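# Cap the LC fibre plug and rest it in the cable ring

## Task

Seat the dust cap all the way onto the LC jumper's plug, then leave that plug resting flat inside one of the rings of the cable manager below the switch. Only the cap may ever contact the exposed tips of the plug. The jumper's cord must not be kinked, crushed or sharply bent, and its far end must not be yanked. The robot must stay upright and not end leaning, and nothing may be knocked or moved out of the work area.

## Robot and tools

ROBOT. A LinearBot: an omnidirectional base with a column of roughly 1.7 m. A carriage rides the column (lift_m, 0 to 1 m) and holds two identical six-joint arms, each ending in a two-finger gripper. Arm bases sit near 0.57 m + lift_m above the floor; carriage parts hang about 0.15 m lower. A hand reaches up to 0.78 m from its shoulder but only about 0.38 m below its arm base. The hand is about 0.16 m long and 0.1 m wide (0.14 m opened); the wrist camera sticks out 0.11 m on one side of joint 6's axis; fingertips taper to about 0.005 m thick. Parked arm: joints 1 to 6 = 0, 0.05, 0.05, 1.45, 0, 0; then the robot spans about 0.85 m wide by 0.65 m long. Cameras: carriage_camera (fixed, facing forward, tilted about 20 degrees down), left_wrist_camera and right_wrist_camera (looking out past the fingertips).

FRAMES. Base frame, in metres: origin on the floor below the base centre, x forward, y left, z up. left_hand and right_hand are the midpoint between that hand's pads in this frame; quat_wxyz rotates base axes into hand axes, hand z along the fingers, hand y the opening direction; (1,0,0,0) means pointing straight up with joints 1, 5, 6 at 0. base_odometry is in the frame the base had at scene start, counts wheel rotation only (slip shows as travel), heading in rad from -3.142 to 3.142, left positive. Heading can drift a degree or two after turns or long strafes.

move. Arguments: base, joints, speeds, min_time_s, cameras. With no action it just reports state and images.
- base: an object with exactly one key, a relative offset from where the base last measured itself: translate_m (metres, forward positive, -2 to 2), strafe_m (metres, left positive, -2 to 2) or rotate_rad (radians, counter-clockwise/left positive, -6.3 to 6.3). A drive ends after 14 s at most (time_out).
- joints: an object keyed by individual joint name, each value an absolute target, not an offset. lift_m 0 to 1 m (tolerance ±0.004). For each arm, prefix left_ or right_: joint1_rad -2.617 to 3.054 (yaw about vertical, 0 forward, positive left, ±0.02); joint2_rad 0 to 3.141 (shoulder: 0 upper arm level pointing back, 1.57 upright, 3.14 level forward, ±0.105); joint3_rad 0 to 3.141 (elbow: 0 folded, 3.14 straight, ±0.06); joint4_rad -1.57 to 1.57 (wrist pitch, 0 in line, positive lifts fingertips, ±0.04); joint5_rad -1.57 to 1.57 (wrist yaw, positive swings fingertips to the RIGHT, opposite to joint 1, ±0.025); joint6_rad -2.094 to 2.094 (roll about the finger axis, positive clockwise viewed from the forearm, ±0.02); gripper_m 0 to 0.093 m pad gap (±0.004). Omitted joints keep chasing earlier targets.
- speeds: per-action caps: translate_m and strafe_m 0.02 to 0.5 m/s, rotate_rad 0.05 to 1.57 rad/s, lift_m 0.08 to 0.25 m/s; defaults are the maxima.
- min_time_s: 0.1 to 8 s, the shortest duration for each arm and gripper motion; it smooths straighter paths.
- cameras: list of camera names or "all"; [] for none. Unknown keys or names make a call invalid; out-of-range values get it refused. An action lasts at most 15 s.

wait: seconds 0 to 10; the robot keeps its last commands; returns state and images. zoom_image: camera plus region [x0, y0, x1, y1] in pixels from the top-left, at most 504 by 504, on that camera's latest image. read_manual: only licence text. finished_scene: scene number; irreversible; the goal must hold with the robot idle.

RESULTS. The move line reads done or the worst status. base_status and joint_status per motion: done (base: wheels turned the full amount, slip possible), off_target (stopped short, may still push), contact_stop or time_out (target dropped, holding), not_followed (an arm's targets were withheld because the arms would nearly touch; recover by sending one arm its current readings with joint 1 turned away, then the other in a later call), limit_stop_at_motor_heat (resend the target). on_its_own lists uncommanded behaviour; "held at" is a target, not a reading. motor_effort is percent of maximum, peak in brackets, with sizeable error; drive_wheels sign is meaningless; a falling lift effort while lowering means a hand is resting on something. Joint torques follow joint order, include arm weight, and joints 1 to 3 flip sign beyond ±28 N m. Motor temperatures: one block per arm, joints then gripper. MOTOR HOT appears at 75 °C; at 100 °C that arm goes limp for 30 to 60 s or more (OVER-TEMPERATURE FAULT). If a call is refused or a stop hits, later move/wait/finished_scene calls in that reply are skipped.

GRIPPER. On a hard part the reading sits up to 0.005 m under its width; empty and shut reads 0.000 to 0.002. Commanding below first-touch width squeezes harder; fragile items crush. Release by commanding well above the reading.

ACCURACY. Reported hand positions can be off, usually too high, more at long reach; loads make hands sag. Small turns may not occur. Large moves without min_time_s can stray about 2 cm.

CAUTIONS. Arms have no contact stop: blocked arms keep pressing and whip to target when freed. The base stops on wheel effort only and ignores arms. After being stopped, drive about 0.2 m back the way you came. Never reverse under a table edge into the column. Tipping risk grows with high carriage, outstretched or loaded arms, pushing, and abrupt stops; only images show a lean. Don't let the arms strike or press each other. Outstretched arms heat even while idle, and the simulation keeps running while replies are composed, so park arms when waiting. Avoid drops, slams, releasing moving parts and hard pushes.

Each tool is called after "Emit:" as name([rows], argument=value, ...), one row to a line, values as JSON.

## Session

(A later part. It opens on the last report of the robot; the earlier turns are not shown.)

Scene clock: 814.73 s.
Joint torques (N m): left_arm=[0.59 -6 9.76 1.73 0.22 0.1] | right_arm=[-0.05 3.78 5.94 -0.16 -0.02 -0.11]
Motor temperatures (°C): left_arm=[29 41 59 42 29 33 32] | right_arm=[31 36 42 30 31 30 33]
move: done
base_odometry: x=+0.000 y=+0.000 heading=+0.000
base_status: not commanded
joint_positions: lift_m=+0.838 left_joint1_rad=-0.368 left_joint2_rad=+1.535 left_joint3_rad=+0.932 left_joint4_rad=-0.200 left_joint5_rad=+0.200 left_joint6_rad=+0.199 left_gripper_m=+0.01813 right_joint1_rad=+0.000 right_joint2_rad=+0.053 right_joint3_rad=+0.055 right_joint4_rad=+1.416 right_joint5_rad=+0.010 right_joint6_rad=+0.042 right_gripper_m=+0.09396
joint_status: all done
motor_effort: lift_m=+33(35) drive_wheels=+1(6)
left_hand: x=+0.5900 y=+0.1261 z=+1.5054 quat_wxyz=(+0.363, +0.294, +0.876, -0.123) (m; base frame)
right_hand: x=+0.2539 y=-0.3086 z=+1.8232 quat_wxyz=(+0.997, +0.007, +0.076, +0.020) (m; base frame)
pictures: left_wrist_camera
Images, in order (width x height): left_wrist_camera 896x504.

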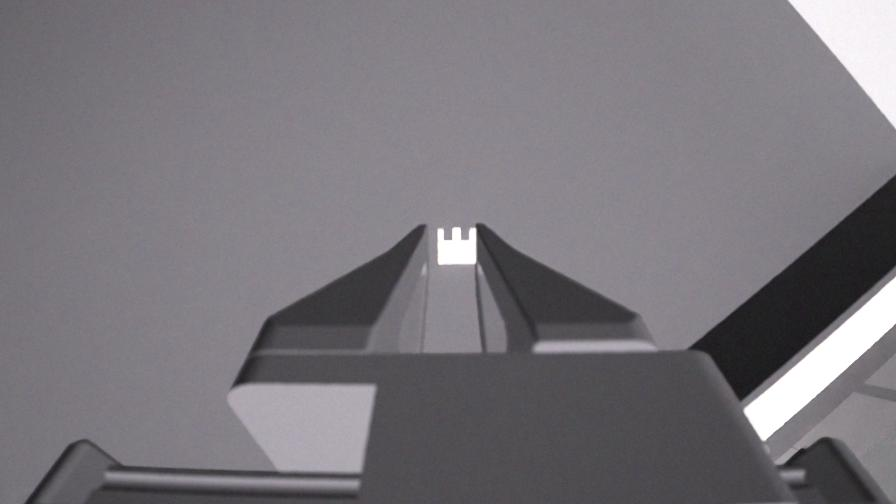

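Emit:
move(joints={"lift_m": 0.837, "left_gripper_m": 0.015}, min_time_s=2.0, cameras=["left_wrist_camera"])

Emit:
zoom_image(camera="left_wrist_camera", region=[380, 200, 530, 285])

Scene clock: 819.50 s.
Joint torques (N m): left_arm=[0.62 -5.98 9.74 1.71 0.22 0.1] | right_arm=[-0.06 3.77 5.9 -0.16 -0.02 -0.11]
Motor temperatures (°C): left_arm=[29 41 59 42 29 33 32] | right_arm=[31 36 42 30 31 30 33]
move: done
base_odometry: x=+0.000 y=+0.000 heading=+0.000
base_status: not commanded
joint_positions: lift_m=+0.837 left_joint1_rad=-0.368 left_joint2_rad=+1.535 left_joint3_rad=+0.932 left_joint4_rad=-0.198 left_joint5_rad=+0.200 left_joint6_rad=+0.199 left_gripper_m=+0.01513 right_joint1_rad=+0.000 right_joint2_rad=+0.053 right_joint3_rad=+0.055 right_joint4_rad=+1.416 right_joint5_rad=+0.010 right_joint6_rad=+0.042 right_gripper_m=+0.09396
joint_status: all done
motor_effort: lift_m=+33(35) drive_wheels=+0(4)
left_hand: x=+0.5903 y=+0.1260 z=+1.5047 quat_wxyz=(+0.364, +0.294, +0.875, -0.123) (m; base frame)
right_hand: x=+0.2539 y=-0.3086 z=+1.8222 quat_wxyz=(+0.997, +0.007, +0.076, +0.020) (m; base frame)
pictures: left_wrist_camera
Images, in order (width x height): left_wrist_camera 896x504.

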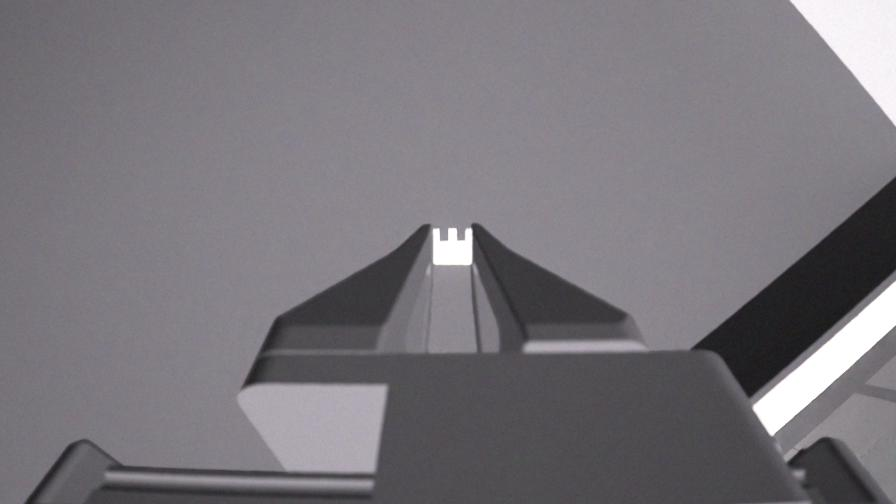

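Scaled by 3.360 from the camera's 896x504 image, which has a finer 1280x720 frame.

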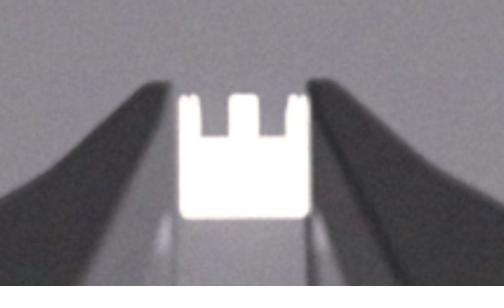

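Emit:
move(joints={"left_gripper_m": 0.0125}, min_time_s=1.5, cameras=["left_wrist_camera"])

Emit:
zoom_image(camera="left_wrist_camera", region=[380, 200, 530, 285])

Scene clock: 824.33 s.
Joint torques (N m): left_arm=[0.62 -5.98 9.76 1.71 0.23 0.1] | right_arm=[-0.03 3.77 5.94 -0.16 -0.02 -0.11]
Motor temperatures (°C): left_arm=[29 41 60 41 29 33 32] | right_arm=[31 36 42 30 31 30 33]
move: done
base_odometry: x=+0.000 y=+0.000 heading=+0.000
base_status: not commanded
joint_positions: lift_m=+0.837 left_joint1_rad=-0.368 left_joint2_rad=+1.535 left_joint3_rad=+0.932 left_joint4_rad=-0.198 left_joint5_rad=+0.200 left_joint6_rad=+0.199 left_gripper_m=+0.01248 right_joint1_rad=+0.000 right_joint2_rad=+0.053 right_joint3_rad=+0.055 right_joint4_rad=+1.416 right_joint5_rad=+0.010 right_joint6_rad=+0.042 right_gripper_m=+0.09396
joint_status: all done
motor_effort: lift_m=+33(34) drive_wheels=+2(5)
left_hand: x=+0.5903 y=+0.1260 z=+1.5047 quat_wxyz=(+0.364, +0.294, +0.875, -0.123) (m; base frame)
right_hand: x=+0.2539 y=-0.3086 z=+1.8222 quat_wxyz=(+0.997, +0.007, +0.076, +0.020) (m; base frame)
pictures: left_wrist_camera
Images, in order (width x height): left_wrist_camera 896x504.

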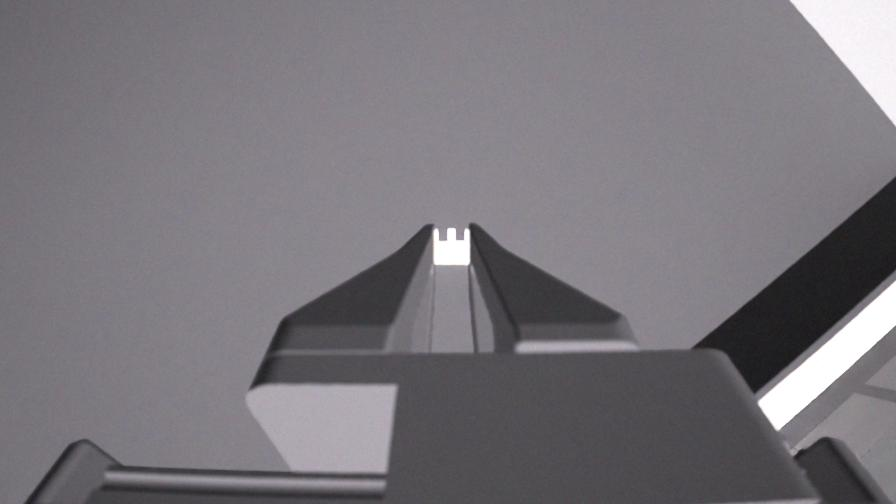

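Scaled by 3.360 from the camera's 896x504 image, which has a finer 1280x720 frame.

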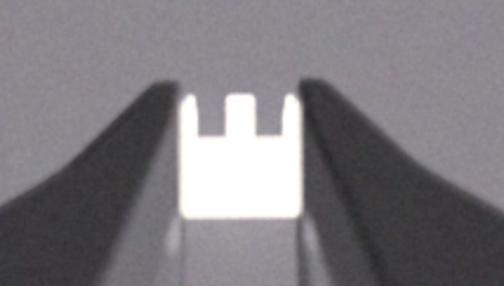

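Emit:
move(joints={"left_gripper_m": 0.0105}, min_time_s=1.5, cameras=["left_wrist_camera"])

Emit:
zoom_image(camera="left_wrist_camera", region=[380, 200, 530, 285])

Scene clock: 840.13 s.
Joint torques (N m): left_arm=[0.58 -5.98 9.76 1.71 0.22 0.1] | right_arm=[-0.05 3.75 5.94 -0.16 -0.02 -0.11]
Motor temperatures (°C): left_arm=[29 41 60 41 29 33 32] | right_arm=[31 36 42 30 31 30 33]
move: done
base_odometry: x=+0.000 y=+0.000 heading=+0.000
base_status: not commanded
joint_positions: lift_m=+0.837 left_joint1_rad=-0.368 left_joint2_rad=+1.535 left_joint3_rad=+0.932 left_joint4_rad=-0.198 left_joint5_rad=+0.200 left_joint6_rad=+0.199 left_gripper_m=+0.01160 right_joint1_rad=+0.000 right_joint2_rad=+0.053 right_joint3_rad=+0.055 right_joint4_rad=+1.416 right_joint5_rad=+0.010 right_joint6_rad=+0.042 right_gripper_m=+0.09396
joint_status: all done
motor_effort: lift_m=+33(33) drive_wheels=-1(4)
left_hand: x=+0.5903 y=+0.1260 z=+1.5047 quat_wxyz=(+0.364, +0.294, +0.875, -0.123) (m; base frame)
right_hand: x=+0.2539 y=-0.3086 z=+1.8222 quat_wxyz=(+0.997, +0.007, +0.076, +0.020) (m; base frame)
pictures: left_wrist_camera
Images, in order (width x height): left_wrist_camera 896x504.

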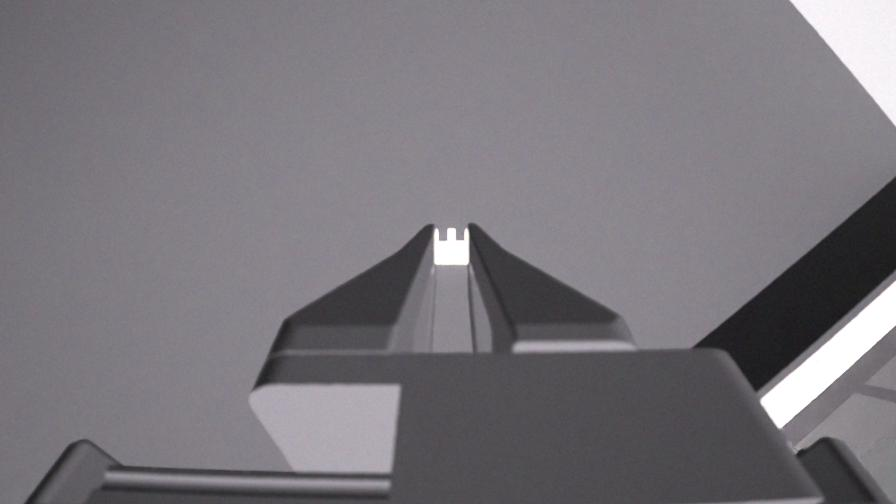

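Scaled by 3.360 from the camera's 896x504 image, which has a finer 1280x720 frame.

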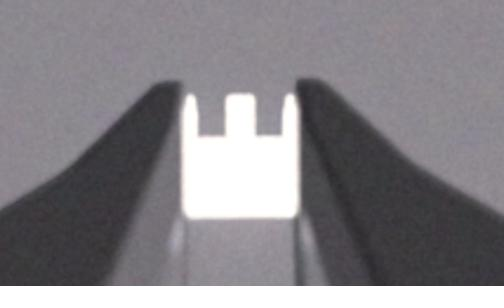

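Emit:
move(joints={"left_gripper_m": 0.0085}, min_time_s=1.5, cameras=[])

Emit:
move(joints={"lift_m": 0.847}, speeds={"lift_m": 0.08}, cameras=["left_wrist_camera", "carriage_camera"])

Emit:
zoom_image(camera="left_wrist_camera", region=[380, 200, 530, 285])

Emit:
zoom_image(camera="carriage_camera", region=[340, 280, 440, 337])

Scene clock: 849.23 s.
Joint torques (N m): left_arm=[0.61 -6.01 9.76 1.71 0.22 0.1] | right_arm=[-0.03 3.77 5.94 -0.16 -0.02 -0.12]
Motor temperatures (°C): left_arm=[29 41 60 41 29 33 33] | right_arm=[31 36 42 30 31 30 33]
move: done
base_odometry: x=+0.000 y=+0.000 heading=+0.000
base_status: not commanded
joint_positions: lift_m=+0.837 left_joint1_rad=-0.368 left_joint2_rad=+1.535 left_joint3_rad=+0.932 left_joint4_rad=-0.198 left_joint5_rad=+0.200 left_joint6_rad=+0.199 left_gripper_m=+0.01160 right_joint1_rad=+0.000 right_joint2_rad=+0.053 right_joint3_rad=+0.055 right_joint4_rad=+1.416 right_joint5_rad=+0.010 right_joint6_rad=+0.042 right_gripper_m=+0.09396
joint_status: all done
motor_effort: lift_m=+33(34) drive_wheels=+1(4)
left_hand: x=+0.5903 y=+0.1260 z=+1.5047 quat_wxyz=(+0.364, +0.294, +0.875, -0.123) (m; base frame)
right_hand: x=+0.2539 y=-0.3086 z=+1.8222 quat_wxyz=(+0.997, +0.007, +0.076, +0.020) (m; base frame)
pictures: none
No camera images: "cameras" was empty.

Scene clock: 849.73 s.
Joint torques (N m): left_arm=[0.62 -5.96 9.81 1.73 0.22 0.1] | right_arm=[-0.05 3.77 5.94 -0.17 -0.02 -0.11]
Motor temperatures (°C): left_arm=[29 41 60 41 29 33 33] | right_arm=[31 36 42 30 31 30 33]
move: done
base_odometry: x=+0.000 y=+0.000 heading=+0.000
base_status: not commanded
joint_positions: lift_m=+0.847 left_joint1_rad=-0.368 left_joint2_rad=+1.535 left_joint3_rad=+0.932 left_joint4_rad=-0.201 left_joint5_rad=+0.200 left_joint6_rad=+0.199 left_gripper_m=+0.01160 right_joint1_rad=+0.000 right_joint2_rad=+0.053 right_joint3_rad=+0.055 right_joint4_rad=+1.416 right_joint5_rad=+0.010 right_joint6_rad=+0.042 right_gripper_m=+0.09396
joint_status: all done
motor_effort: lift_m=+36(43) drive_wheels=-1(4)
left_hand: x=+0.5899 y=+0.1261 z=+1.5141 quat_wxyz=(+0.363, +0.294, +0.876, -0.124) (m; base frame)
right_hand: x=+0.2539 y=-0.3086 z=+1.8320 quat_wxyz=(+0.997, +0.007, +0.076, +0.020) (m; base frame)
pictures: carriage_camera, left_wrist_camera
Images, in order (width x height): carriage_camera 896x504, left_wrist_camera 896x504.

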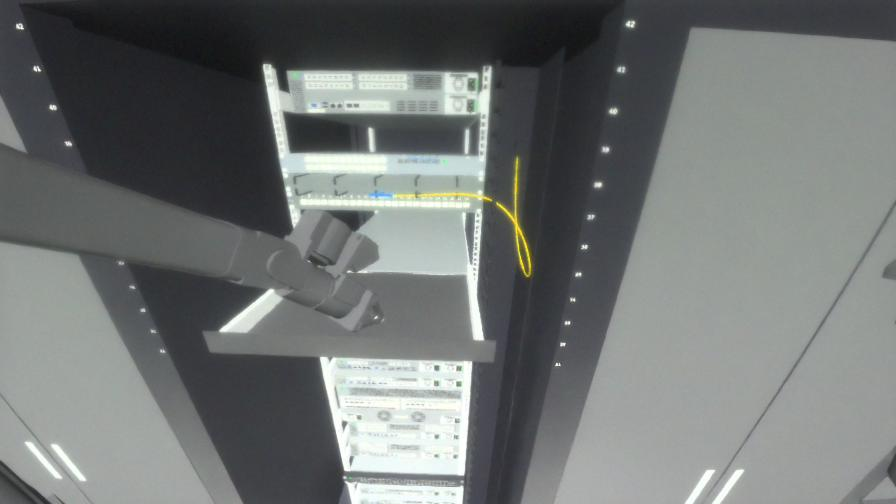

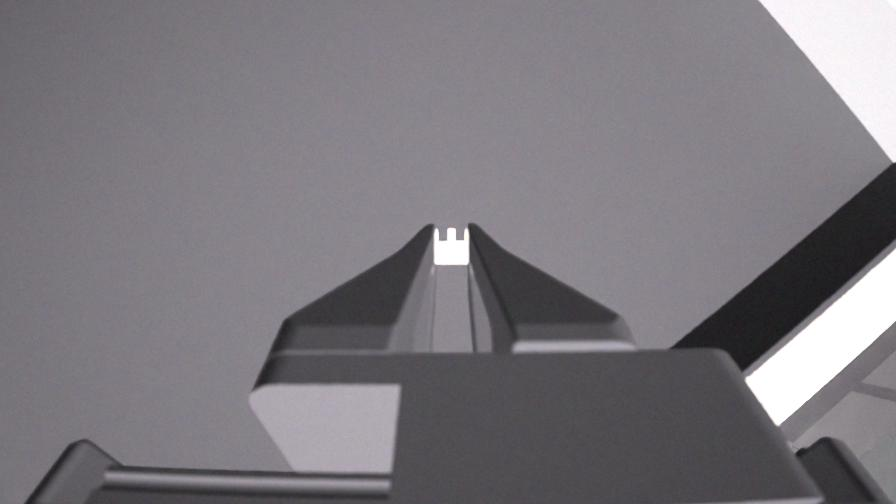

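Scaled by 3.360 from the camera's 896x504 image, which has a finer 1280x720 frame.

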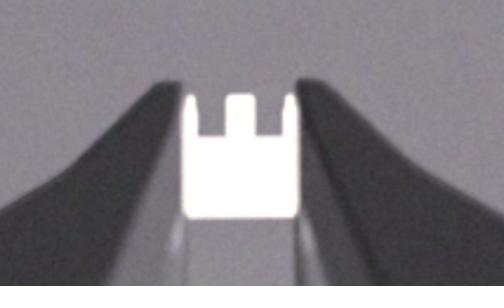

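Scaled by 5.040 from the camera's 896x504 image, which has a finer 1280x720 frame.

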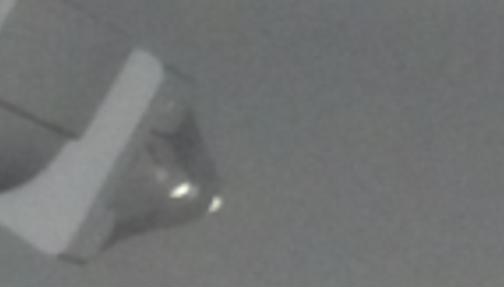

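Emit:
move(joints={"lift_m": 0.97}, speeds={"lift_m": 0.12}, cameras=["left_wrist_camera"])

Emit:
move(joints={"left_joint1_rad": -0.15, "left_joint2_rad": 0.8, "left_joint3_rad": 0.3, "left_joint4_rad": 0.1, "left_joint5_rad": 0.0, "left_joint6_rad": 0.0}, min_time_s=2.5, cameras=["left_wrist_camera", "carriage_camera"])

Scene clock: 989.80 s.
Joint torques (N m): left_arm=[0.61 -6 9.72 1.73 0.22 0.1] | right_arm=[-0.06 3.78 5.94 -0.16 -0.02 -0.12]
Motor temperatures (°C): left_arm=[29 42 62 42 29 33 35] | right_arm=[31 36 42 30 31 30 33]
move: done
base_odometry: x=+0.000 y=+0.000 heading=+0.000
base_status: not commanded
joint_positions: lift_m=+0.970 left_joint1_rad=-0.368 left_joint2_rad=+1.535 left_joint3_rad=+0.932 left_joint4_rad=-0.201 left_joint5_rad=+0.200 left_joint6_rad=+0.199 left_gripper_m=+0.01160 right_joint1_rad=+0.000 right_joint2_rad=+0.053 right_joint3_rad=+0.055 right_joint4_rad=+1.416 right_joint5_rad=+0.010 right_joint6_rad=+0.042 right_gripper_m=+0.09396
joint_status: all done
motor_effort: lift_m=+35(43) drive_wheels=+0(4)
left_hand: x=+0.5898 y=+0.1261 z=+1.6370 quat_wxyz=(+0.363, +0.294, +0.876, -0.124) (m; base frame)
right_hand: x=+0.2539 y=-0.3086 z=+1.9550 quat_wxyz=(+0.997, +0.007, +0.076, +0.020) (m; base frame)
pictures: left_wrist_camera
Images, in order (width x height): left_wrist_camera 896x504.

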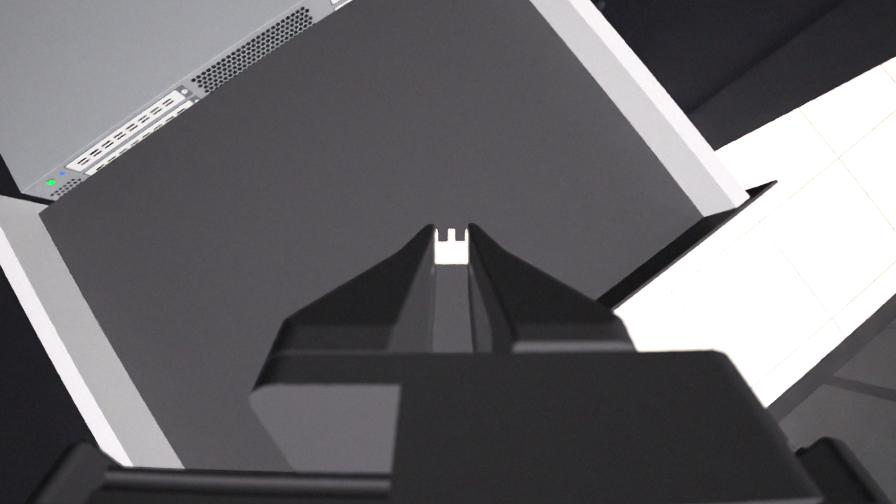

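Scene clock: 992.60 s.
Joint torques (N m): left_arm=[0.7 -1.85 6.84 2.28 -0.06 -0.11] | right_arm=[-0.06 3.78 5.94 -0.16 -0.02 -0.11]
Motor temperatures (°C): left_arm=[29 42 62 43 29 33 35] | right_arm=[31 36 42 30 31 30 33]
move: done
base_odometry: x=+0.000 y=+0.000 heading=+0.000
base_status: not commanded
joint_positions: lift_m=+0.970 left_joint1_rad=-0.158 left_joint2_rad=+0.810 left_joint3_rad=+0.317 left_joint4_rad=+0.083 left_joint5_rad=+0.014 left_joint6_rad=+0.012 left_gripper_m=+0.01160 right_joint1_rad=+0.000 right_joint2_rad=+0.053 right_joint3_rad=+0.055 right_joint4_rad=+1.416 right_joint5_rad=+0.010 right_joint6_rad=+0.042 right_gripper_m=+0.09396
joint_status: all done
motor_effort: lift_m=+35(36) drive_wheels=+1(5)
left_hand: x=+0.5188 y=+0.2561 z=+1.6677 quat_wxyz=(+0.547, +0.075, +0.833, -0.046) (m; base frame)
right_hand: x=+0.2539 y=-0.3086 z=+1.9550 quat_wxyz=(+0.997, +0.007, +0.076, +0.020) (m; base frame)
pictures: carriage_camera, left_wrist_camera
Images, in order (width x height): carriage_camera 896x504, left_wrist_camera 896x504.

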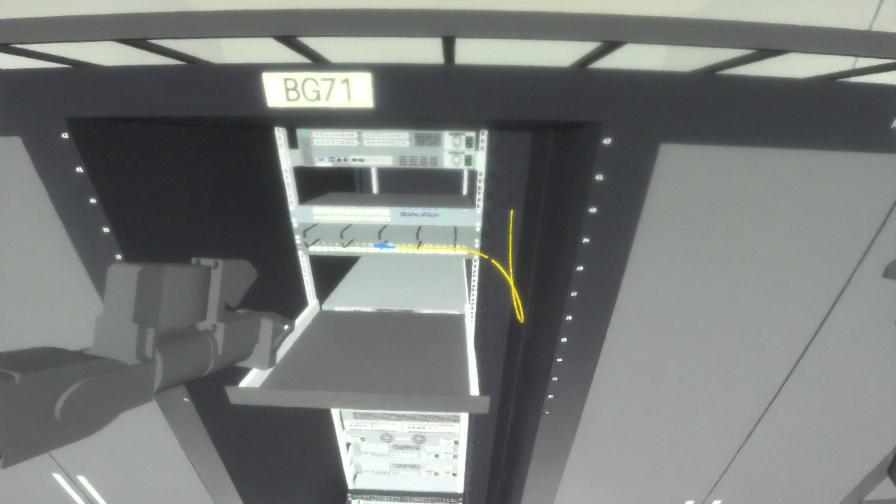

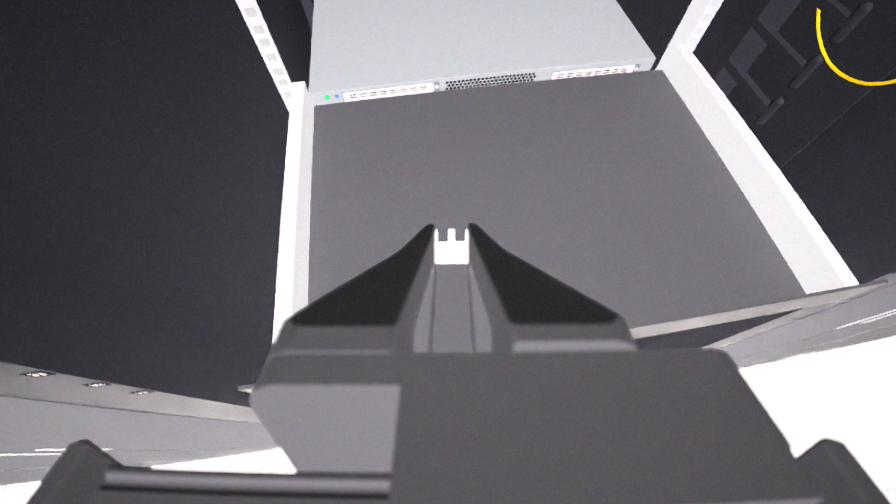

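Emit:
move(joints={"left_joint1_rad": 0.2, "left_joint2_rad": 0.4, "left_joint3_rad": 0.15, "left_joint4_rad": 0.6, "left_joint5_rad": 0.0, "left_joint6_rad": 0.0}, min_time_s=2.0, cameras=["carriage_camera"])

Emit:
zoom_image(camera="carriage_camera", region=[280, 200, 500, 280])

Emit:
zoom_image(camera="carriage_camera", region=[350, 215, 430, 265])

Scene clock: 1008.13 s.
Joint torques (N m): left_arm=[0.7 0.44 6.74 2.05 -0.05 -0.09] | right_arm=[-0.06 3.78 5.93 -0.16 -0.02 -0.12]
Motor temperatures (°C): left_arm=[29 40 59 46 29 33 35] | right_arm=[31 36 42 30 31 30 33]
move: done
base_odometry: x=+0.000 y=+0.000 heading=+0.000
base_status: not commanded
joint_positions: lift_m=+0.970 left_joint1_rad=+0.192 left_joint2_rad=+0.407 left_joint3_rad=+0.167 left_joint4_rad=+0.583 left_joint5_rad=+0.011 left_joint6_rad=+0.011 left_gripper_m=+0.01160 right_joint1_rad=+0.000 right_joint2_rad=+0.053 right_joint3_rad=+0.055 right_joint4_rad=+1.416 right_joint5_rad=+0.010 right_joint6_rad=+0.042 right_gripper_m=+0.09396
joint_status: all done
motor_effort: lift_m=+35(36) drive_wheels=-1(4)
left_hand: x=+0.4722 y=+0.3549 z=+1.8249 quat_wxyz=(+0.814, -0.048, +0.574, +0.079) (m; base frame)
right_hand: x=+0.2539 y=-0.3086 z=+1.9550 quat_wxyz=(+0.997, +0.007, +0.076, +0.020) (m; base frame)
pictures: carriage_camera
Images, in order (width x height): carriage_camera 896x504.

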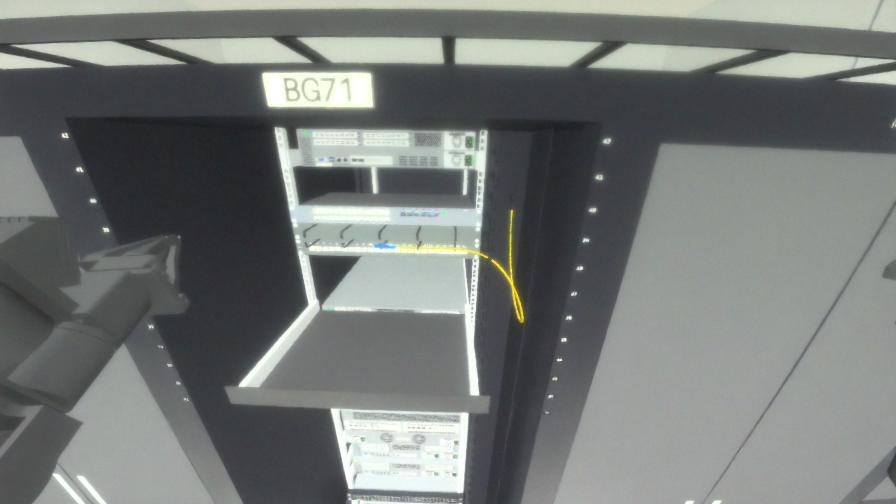

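Scaled by 2.291 from the camera's 896x504 image, which has a finer 1280x720 frame.

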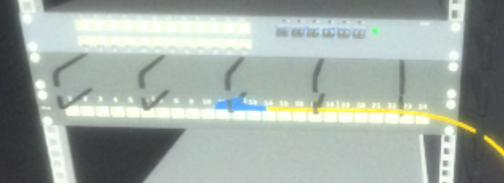

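Scaled by 6.300 from the camera's 896x504 image, which has a finer 1280x720 frame.

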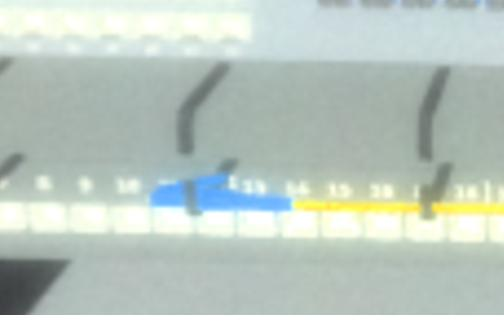

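Emit:
move(joints={"right_joint1_rad": 0.65, "right_joint2_rad": 0.8, "right_joint3_rad": 0.3, "right_joint4_rad": 0.5, "right_joint5_rad": 0.2, "right_joint6_rad": -1.57, "right_gripper_m": 0.03}, min_time_s=2.5, cameras=["right_wrist_camera"])

Emit:
move(joints={"right_joint1_rad": 0.826, "right_joint2_rad": 1.97, "right_joint3_rad": 1.114, "right_joint4_rad": 0.856, "right_joint5_rad": 0.338, "right_joint6_rad": -1.57}, min_time_s=3.0, cameras=["right_wrist_camera", "carriage_camera"])

Scene clock: 1030.27 s.
Joint torques (N m): left_arm=[0.69 0.44 6.76 2 -0.04 -0.09] | right_arm=[0.57 -0.62 10.35 2.45 0.13 -0.11]
Motor temperatures (°C): left_arm=[29 38 56 45 29 33 35] | right_arm=[31 36 43 30 31 30 33]
move: done
base_odometry: x=+0.000 y=+0.000 heading=+0.000
base_status: not commanded
joint_positions: lift_m=+0.970 left_joint1_rad=+0.192 left_joint2_rad=+0.407 left_joint3_rad=+0.167 left_joint4_rad=+0.586 left_joint5_rad=+0.011 left_joint6_rad=+0.011 left_gripper_m=+0.01160 right_joint1_rad=+0.644 right_joint2_rad=+0.794 right_joint3_rad=+0.273 right_joint4_rad=+0.519 right_joint5_rad=+0.190 right_joint6_rad=-1.558 right_gripper_m=+0.03013
joint_status: all done
motor_effort: lift_m=+35(36) drive_wheels=+0(5)
left_hand: x=+0.4719 y=+0.3549 z=+1.8254 quat_wxyz=(+0.814, -0.048, +0.573, +0.080) (m; base frame)
right_hand: x=+0.4908 y=-0.1408 z=+1.7553 quat_wxyz=(+0.601, -0.598, +0.379, -0.370) (m; base frame)
pictures: right_wrist_camera
Images, in order (width x height): right_wrist_camera 896x504.

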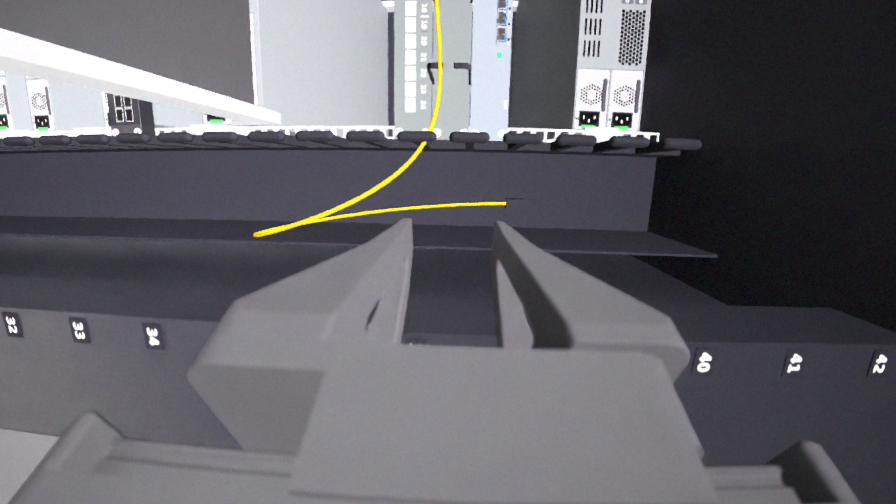

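Scene clock: 1033.57 s.
Joint torques (N m): left_arm=[0.68 0.46 6.76 2.01 -0.04 -0.09] | right_arm=[0.55 -9.24 9.11 2.65 0.1 -0.13]
Motor temperatures (°C): left_arm=[29 38 56 44 29 33 35] | right_arm=[31 36 43 32 31 30 33]
move: done
base_odometry: x=+0.000 y=+0.000 heading=+0.000
base_status: not commanded
joint_positions: lift_m=+0.970 left_joint1_rad=+0.192 left_joint2_rad=+0.407 left_joint3_rad=+0.167 left_joint4_rad=+0.587 left_joint5_rad=+0.011 left_joint6_rad=+0.011 left_gripper_m=+0.01160 right_joint1_rad=+0.820 right_joint2_rad=+1.951 right_joint3_rad=+1.090 right_joint4_rad=+0.855 right_joint5_rad=+0.328 right_joint6_rad=-1.560 right_gripper_m=+0.03013
joint_status: all done
motor_effort: lift_m=+35(36) drive_wheels=-2(6)
left_hand: x=+0.4719 y=+0.3550 z=+1.8255 quat_wxyz=(+0.814, -0.048, +0.573, +0.080) (m; base frame)
right_hand: x=+0.6377 y=+0.0645 z=+1.7345 quat_wxyz=(+0.607, -0.607, +0.367, -0.359) (m; base frame)
pictures: carriage_camera, right_wrist_camera
Images, in order (width x height): carriage_camera 896x504, right_wrist_camera 896x504.

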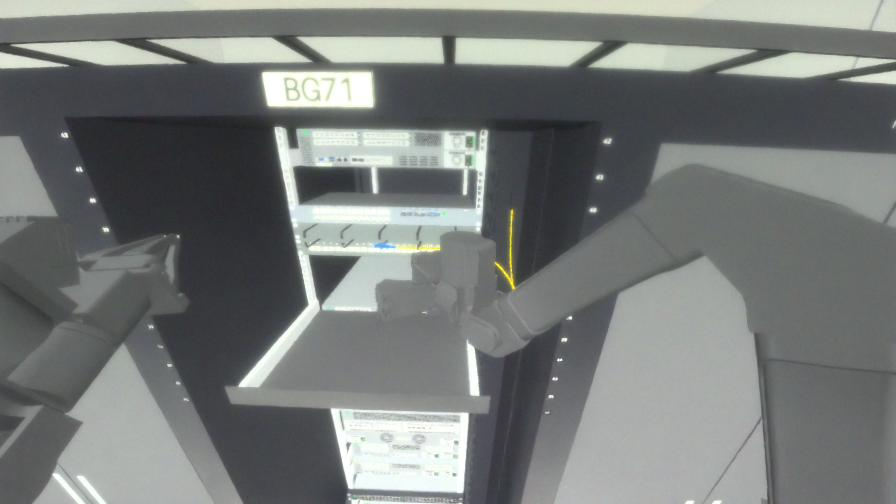

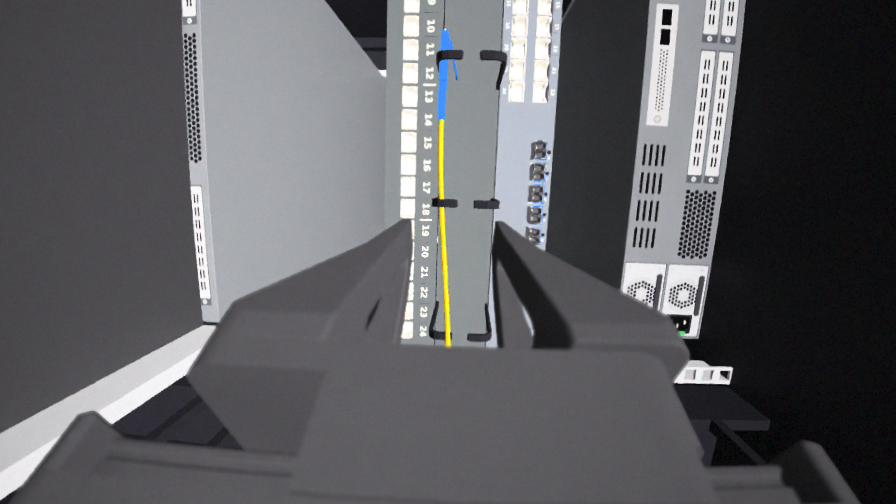

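Emit:
zoom_image(camera="right_wrist_camera", region=[390, 10, 530, 150])

Scaled by 3.600 from the camera's 896x504 image, which has a finer 1280x720 frame.

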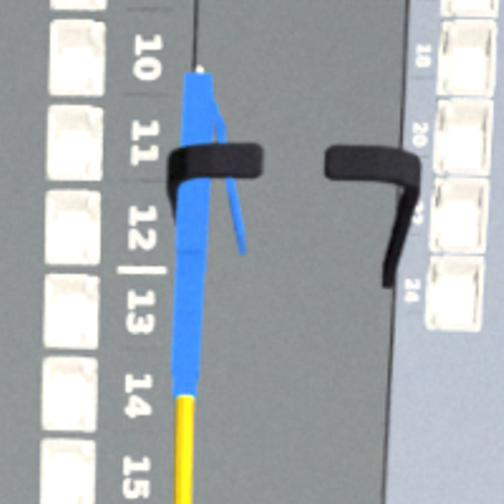

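Emit:
move(joints={"right_joint1_rad": 0.805, "right_joint2_rad": 2.300, "right_joint3_rad": 1.625, "right_joint4_rad": 0.685, "right_joint5_rad": 0.320, "right_joint6_rad": -1.580}, min_time_s=2.5, cameras=["right_wrist_camera", "carriage_camera"])

Emit:
zoom_image(camera="right_wrist_camera", region=[370, 40, 550, 260])

Scene clock: 1125.60 s.
Joint torques (N m): left_arm=[0.7 0.46 6.75 2 -0.04 -0.09] | right_arm=[-0.77 -12.12 9.8 2.4 -0.09 -0.12]
Motor temperatures (°C): left_arm=[29 36 53 45 29 33 36] | right_arm=[31 42 49 45 31 30 33]
move: done
base_odometry: x=+0.000 y=+0.000 heading=+0.000
base_status: not commanded
joint_positions: lift_m=+0.970 left_joint1_rad=+0.192 left_joint2_rad=+0.407 left_joint3_rad=+0.167 left_joint4_rad=+0.587 left_joint5_rad=+0.011 left_joint6_rad=+0.011 left_gripper_m=+0.01160 right_joint1_rad=+0.813 right_joint2_rad=+2.276 right_joint3_rad=+1.599 right_joint4_rad=+0.703 right_joint5_rad=+0.329 right_joint6_rad=-1.569 right_gripper_m=+0.03013
joint_status: all done
motor_effort: lift_m=+35(36) drive_wheels=-1(6)
left_hand: x=+0.4719 y=+0.3550 z=+1.8255 quat_wxyz=(+0.814, -0.048, +0.573, +0.080) (m; base frame)
right_hand: x=+0.7068 y=+0.1314 z=+1.7382 quat_wxyz=(+0.615, -0.596, +0.364, -0.367) (m; base frame)
pictures: carriage_camera, right_wrist_camera
Images, in order (width x height): carriage_camera 896x504, right_wrist_camera 896x504.

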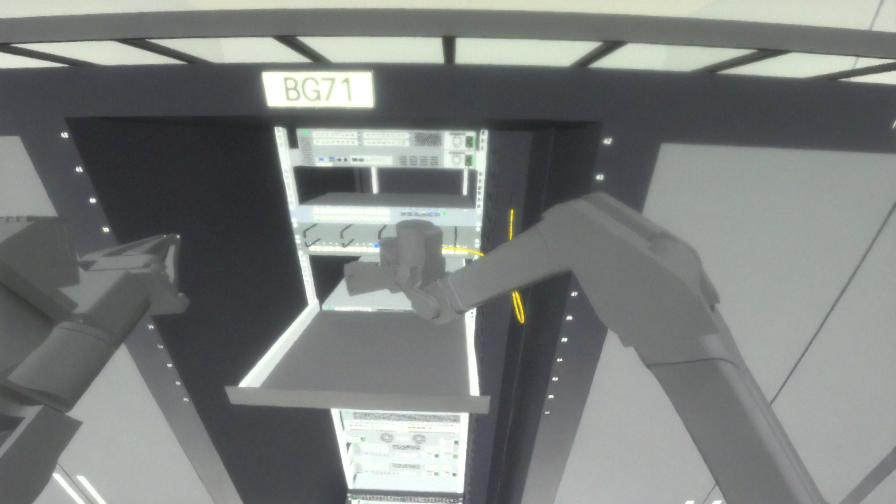

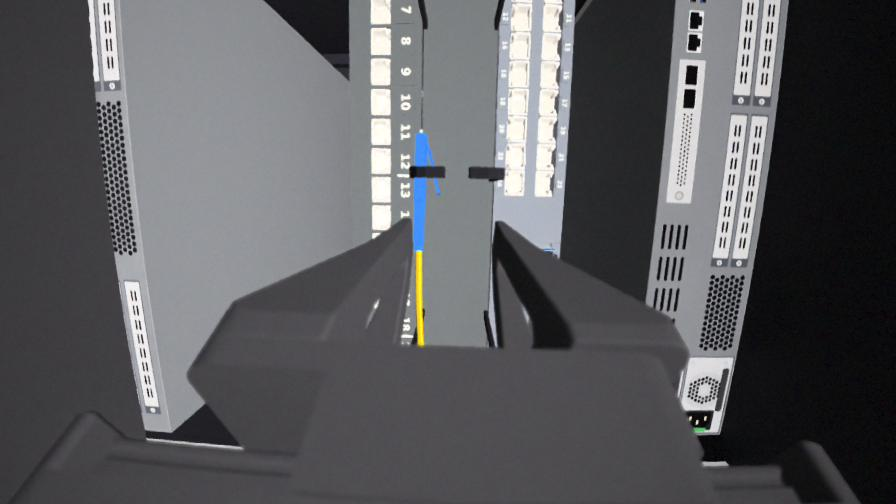

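Scaled by 2.291 from the camera's 896x504 image, which has a finer 1280x720 frame.

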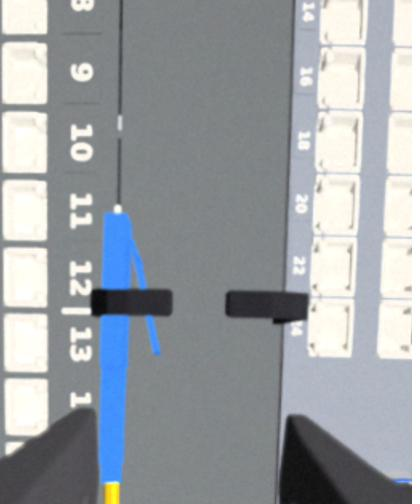

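Emit:
zoom_image(camera="carriage_camera", region=[340, 205, 460, 275])

Scaled by 4.200 from the camera's 896x504 image, which has a finer 1280x720 frame.

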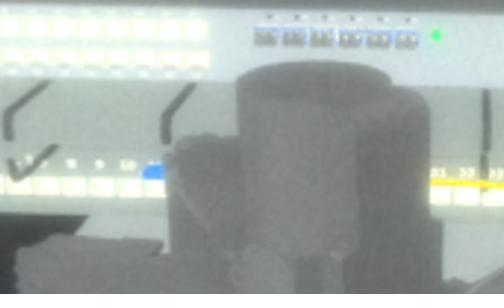

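Emit:
move(joints={"right_joint1_rad": 0.800, "right_joint2_rad": 2.316, "right_joint3_rad": 1.622, "right_joint4_rad": 0.682, "right_joint5_rad": 0.310, "right_joint6_rad": -1.582}, min_time_s=1.0, cameras=["right_wrist_camera"])

Emit:
zoom_image(camera="right_wrist_camera", region=[370, 90, 550, 310])

Scene clock: 1303.13 s.
Joint torques (N m): left_arm=[0.7 0.46 6.78 2.01 -0.04 -0.09] | right_arm=[-0.62 -12.22 9.46 2.42 -0.1 -0.14]
Motor temperatures (°C): left_arm=[29 35 52 46 29 33 36] | right_arm=[31 52 57 50 31 30 33]
move: done
base_odometry: x=+0.000 y=+0.000 heading=+0.000
base_status: not commanded
joint_positions: lift_m=+0.970 left_joint1_rad=+0.192 left_joint2_rad=+0.407 left_joint3_rad=+0.167 left_joint4_rad=+0.587 left_joint5_rad=+0.011 left_joint6_rad=+0.011 left_gripper_m=+0.01160 right_joint1_rad=+0.806 right_joint2_rad=+2.292 right_joint3_rad=+1.600 right_joint4_rad=+0.699 right_joint5_rad=+0.320 right_joint6_rad=-1.571 right_gripper_m=+0.03013
joint_status: all done
motor_effort: lift_m=+35(36) drive_wheels=+0(4)
left_hand: x=+0.4719 y=+0.3550 z=+1.8255 quat_wxyz=(+0.814, -0.048, +0.573, +0.080) (m; base frame)
right_hand: x=+0.7101 y=+0.1308 z=+1.7275 quat_wxyz=(+0.608, -0.603, +0.364, -0.366) (m; base frame)
pictures: right_wrist_camera
Images, in order (width x height): right_wrist_camera 896x504.

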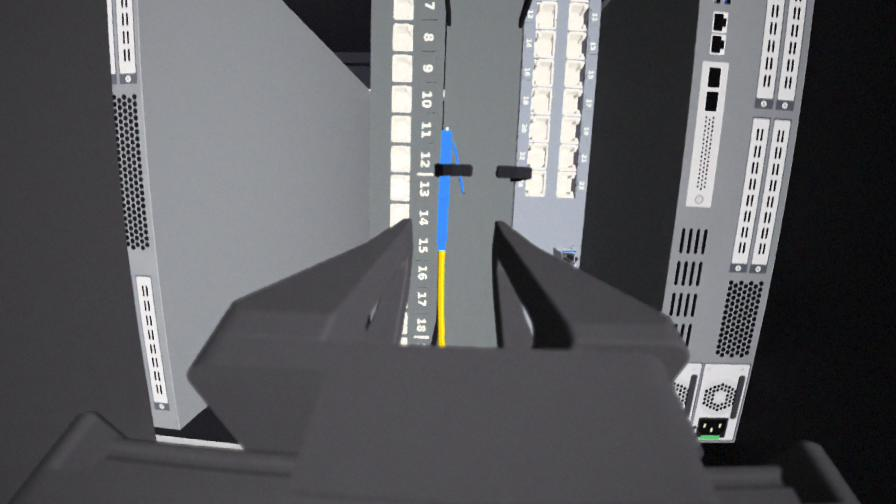

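Scaled by 2.291 from the camera's 896x504 image, which has a finer 1280x720 frame.

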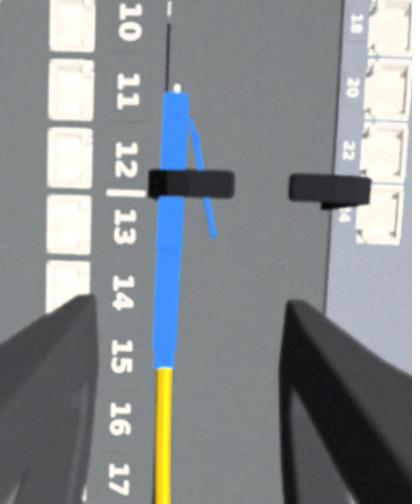

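Emit:
move(joints={"lift_m": 0.965, "right_joint1_rad": 0.766, "right_joint2_rad": 2.382, "right_joint3_rad": 1.737, "right_joint4_rad": 0.632, "right_joint5_rad": 0.275, "right_joint6_rad": -1.582}, min_time_s=1.5, cameras=["right_wrist_camera"])

Emit:
zoom_image(camera="right_wrist_camera", region=[370, 120, 550, 340])

Scene clock: 1310.83 s.
Joint torques (N m): left_arm=[0.7 0.59 7.19 1.94 -0.04 -0.09] | right_arm=[-0.61 -12.72 9.89 2.42 -0.11 -0.12]
Motor temperatures (°C): left_arm=[29 35 52 46 29 33 36] | right_arm=[31 52 57 50 31 30 33]
move: done
base_odometry: x=+0.000 y=+0.000 heading=+0.000
base_status: not commanded
joint_positions: lift_m=+0.965 left_joint1_rad=+0.192 left_joint2_rad=+0.405 left_joint3_rad=+0.163 left_joint4_rad=+0.592 left_joint5_rad=+0.011 left_joint6_rad=+0.011 left_gripper_m=+0.01160 right_joint1_rad=+0.771 right_joint2_rad=+2.357 right_joint3_rad=+1.711 right_joint4_rad=+0.650 right_joint5_rad=+0.285 right_joint6_rad=-1.572 right_gripper_m=+0.03013
joint_status: all done
motor_effort: lift_m=+34(35) drive_wheels=+2(5)
left_hand: x=+0.4715 y=+0.3549 z=+1.8203 quat_wxyz=(+0.815, -0.048, +0.571, +0.080) (m; base frame)
right_hand: x=+0.7347 y=+0.1306 z=+1.7207 quat_wxyz=(+0.607, -0.604, +0.364, -0.366) (m; base frame)
pictures: right_wrist_camera
Images, in order (width x height): right_wrist_camera 896x504.

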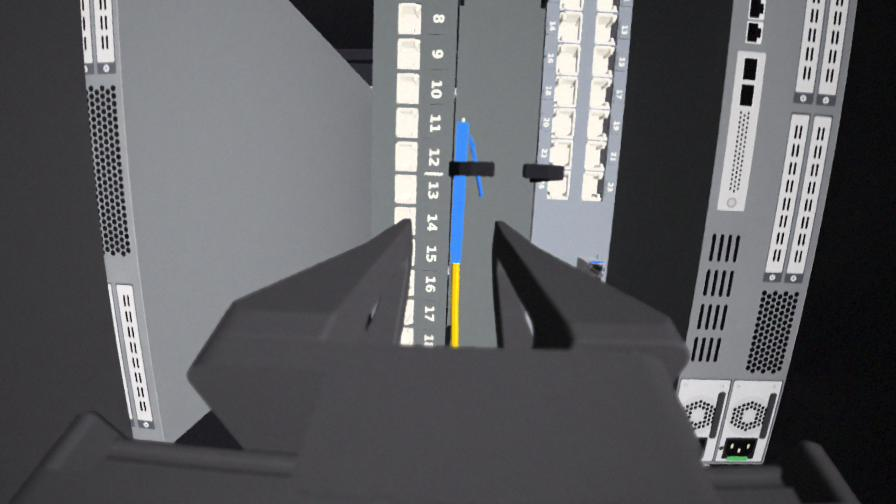

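Scaled by 2.291 from the camera's 896x504 image, which has a finer 1280x720 frame.

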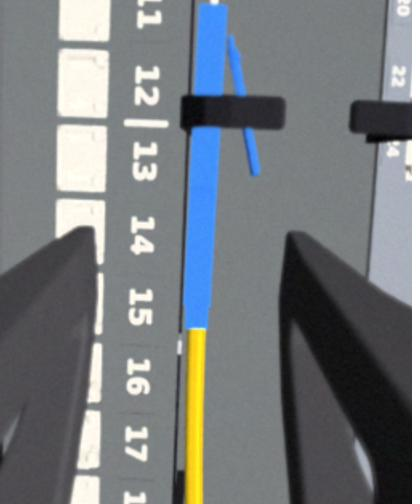

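Emit:
move(joints={"lift_m": 0.966, "right_joint1_rad": 0.750, "right_joint2_rad": 2.416, "right_joint3_rad": 1.798, "right_joint4_rad": 0.604, "right_joint5_rad": 0.257, "right_joint6_rad": -1.582}, min_time_s=1.5, cameras=["right_wrist_camera"])

Emit:
zoom_image(camera="right_wrist_camera", region=[370, 120, 550, 340])

Scene clock: 1321.73 s.
Joint torques (N m): left_arm=[0.7 0.66 7.19 1.92 -0.04 -0.09] | right_arm=[-0.64 -12.96 10.02 2.43 -0.12 -0.12]
Motor temperatures (°C): left_arm=[29 35 53 46 29 33 36] | right_arm=[31 51 56 49 31 30 33]
move: done
base_odometry: x=+0.000 y=+0.000 heading=+0.000
base_status: not commanded
joint_positions: lift_m=+0.966 left_joint1_rad=+0.192 left_joint2_rad=+0.405 left_joint3_rad=+0.163 left_joint4_rad=+0.594 left_joint5_rad=+0.011 left_joint6_rad=+0.011 left_gripper_m=+0.01160 right_joint1_rad=+0.756 right_joint2_rad=+2.390 right_joint3_rad=+1.772 right_joint4_rad=+0.622 right_joint5_rad=+0.267 right_joint6_rad=-1.572 right_gripper_m=+0.03013
joint_status: all done
motor_effort: lift_m=+36(40) drive_wheels=-1(4)
left_hand: x=+0.4712 y=+0.3548 z=+1.8217 quat_wxyz=(+0.816, -0.048, +0.570, +0.080) (m; base frame)
right_hand: x=+0.7463 y=+0.1315 z=+1.7214 quat_wxyz=(+0.607, -0.605, +0.363, -0.365) (m; base frame)
pictures: right_wrist_camera
Images, in order (width x height): right_wrist_camera 896x504.

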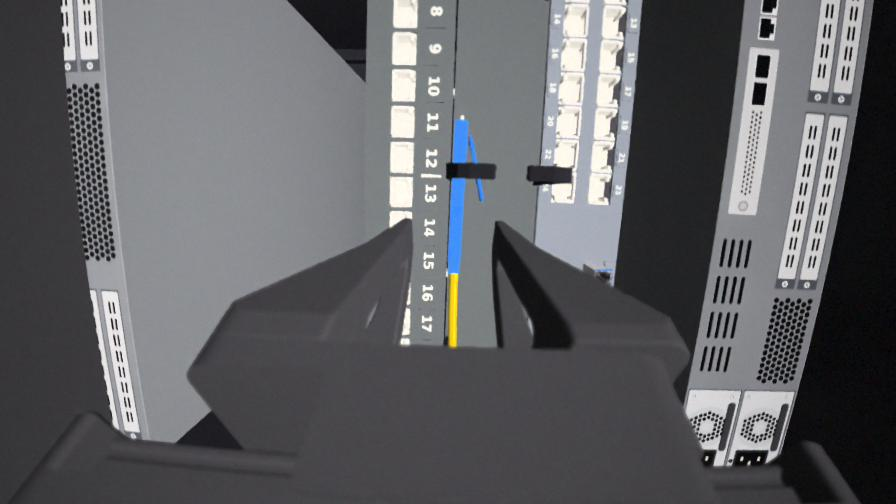

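Scaled by 2.291 from the camera's 896x504 image, which has a finer 1280x720 frame.

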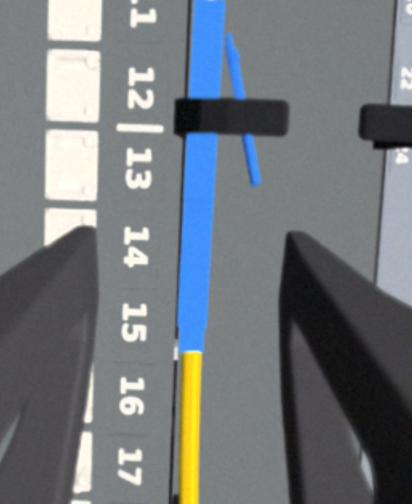

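Emit:
move(joints={"right_joint1_rad": 0.737, "right_joint2_rad": 2.443, "right_joint3_rad": 1.852, "right_joint4_rad": 0.575, "right_joint5_rad": 0.244, "right_joint6_rad": -1.582}, min_time_s=1.5, cameras=["right_wrist_camera"])

Emit:
zoom_image(camera="right_wrist_camera", region=[370, 120, 550, 340])

Scene clock: 1365.17 s.
Joint torques (N m): left_arm=[0.7 0.66 7.17 1.92 -0.04 -0.09] | right_arm=[-0.65 -13.15 10.04 2.45 -0.11 -0.12]
Motor temperatures (°C): left_arm=[29 35 53 47 29 33 36] | right_arm=[31 52 56 48 31 30 33]
move: done
base_odometry: x=+0.000 y=+0.000 heading=+0.000
base_status: not commanded
joint_positions: lift_m=+0.966 left_joint1_rad=+0.192 left_joint2_rad=+0.405 left_joint3_rad=+0.163 left_joint4_rad=+0.594 left_joint5_rad=+0.011 left_joint6_rad=+0.011 left_gripper_m=+0.01160 right_joint1_rad=+0.743 right_joint2_rad=+2.417 right_joint3_rad=+1.826 right_joint4_rad=+0.593 right_joint5_rad=+0.254 right_joint6_rad=-1.572 right_gripper_m=+0.03013
joint_status: all done
motor_effort: lift_m=+36(37) drive_wheels=+2(7)
left_hand: x=+0.4712 y=+0.3548 z=+1.8217 quat_wxyz=(+0.816, -0.048, +0.570, +0.080) (m; base frame)
right_hand: x=+0.7563 y=+0.1313 z=+1.7220 quat_wxyz=(+0.606, -0.606, +0.364, -0.365) (m; base frame)
pictures: right_wrist_camera
Images, in order (width x height): right_wrist_camera 896x504.

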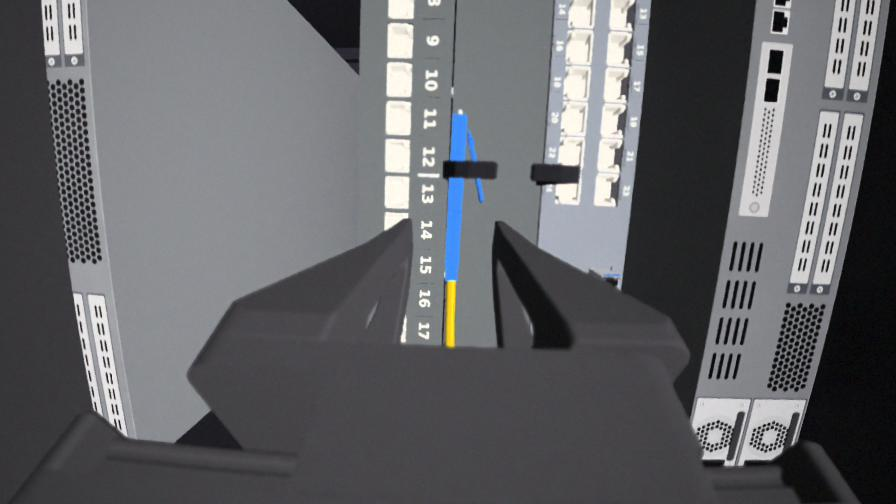

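Scaled by 2.291 from the camera's 896x504 image, which has a finer 1280x720 frame.

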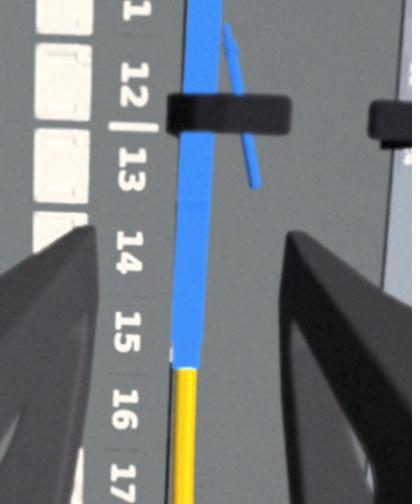

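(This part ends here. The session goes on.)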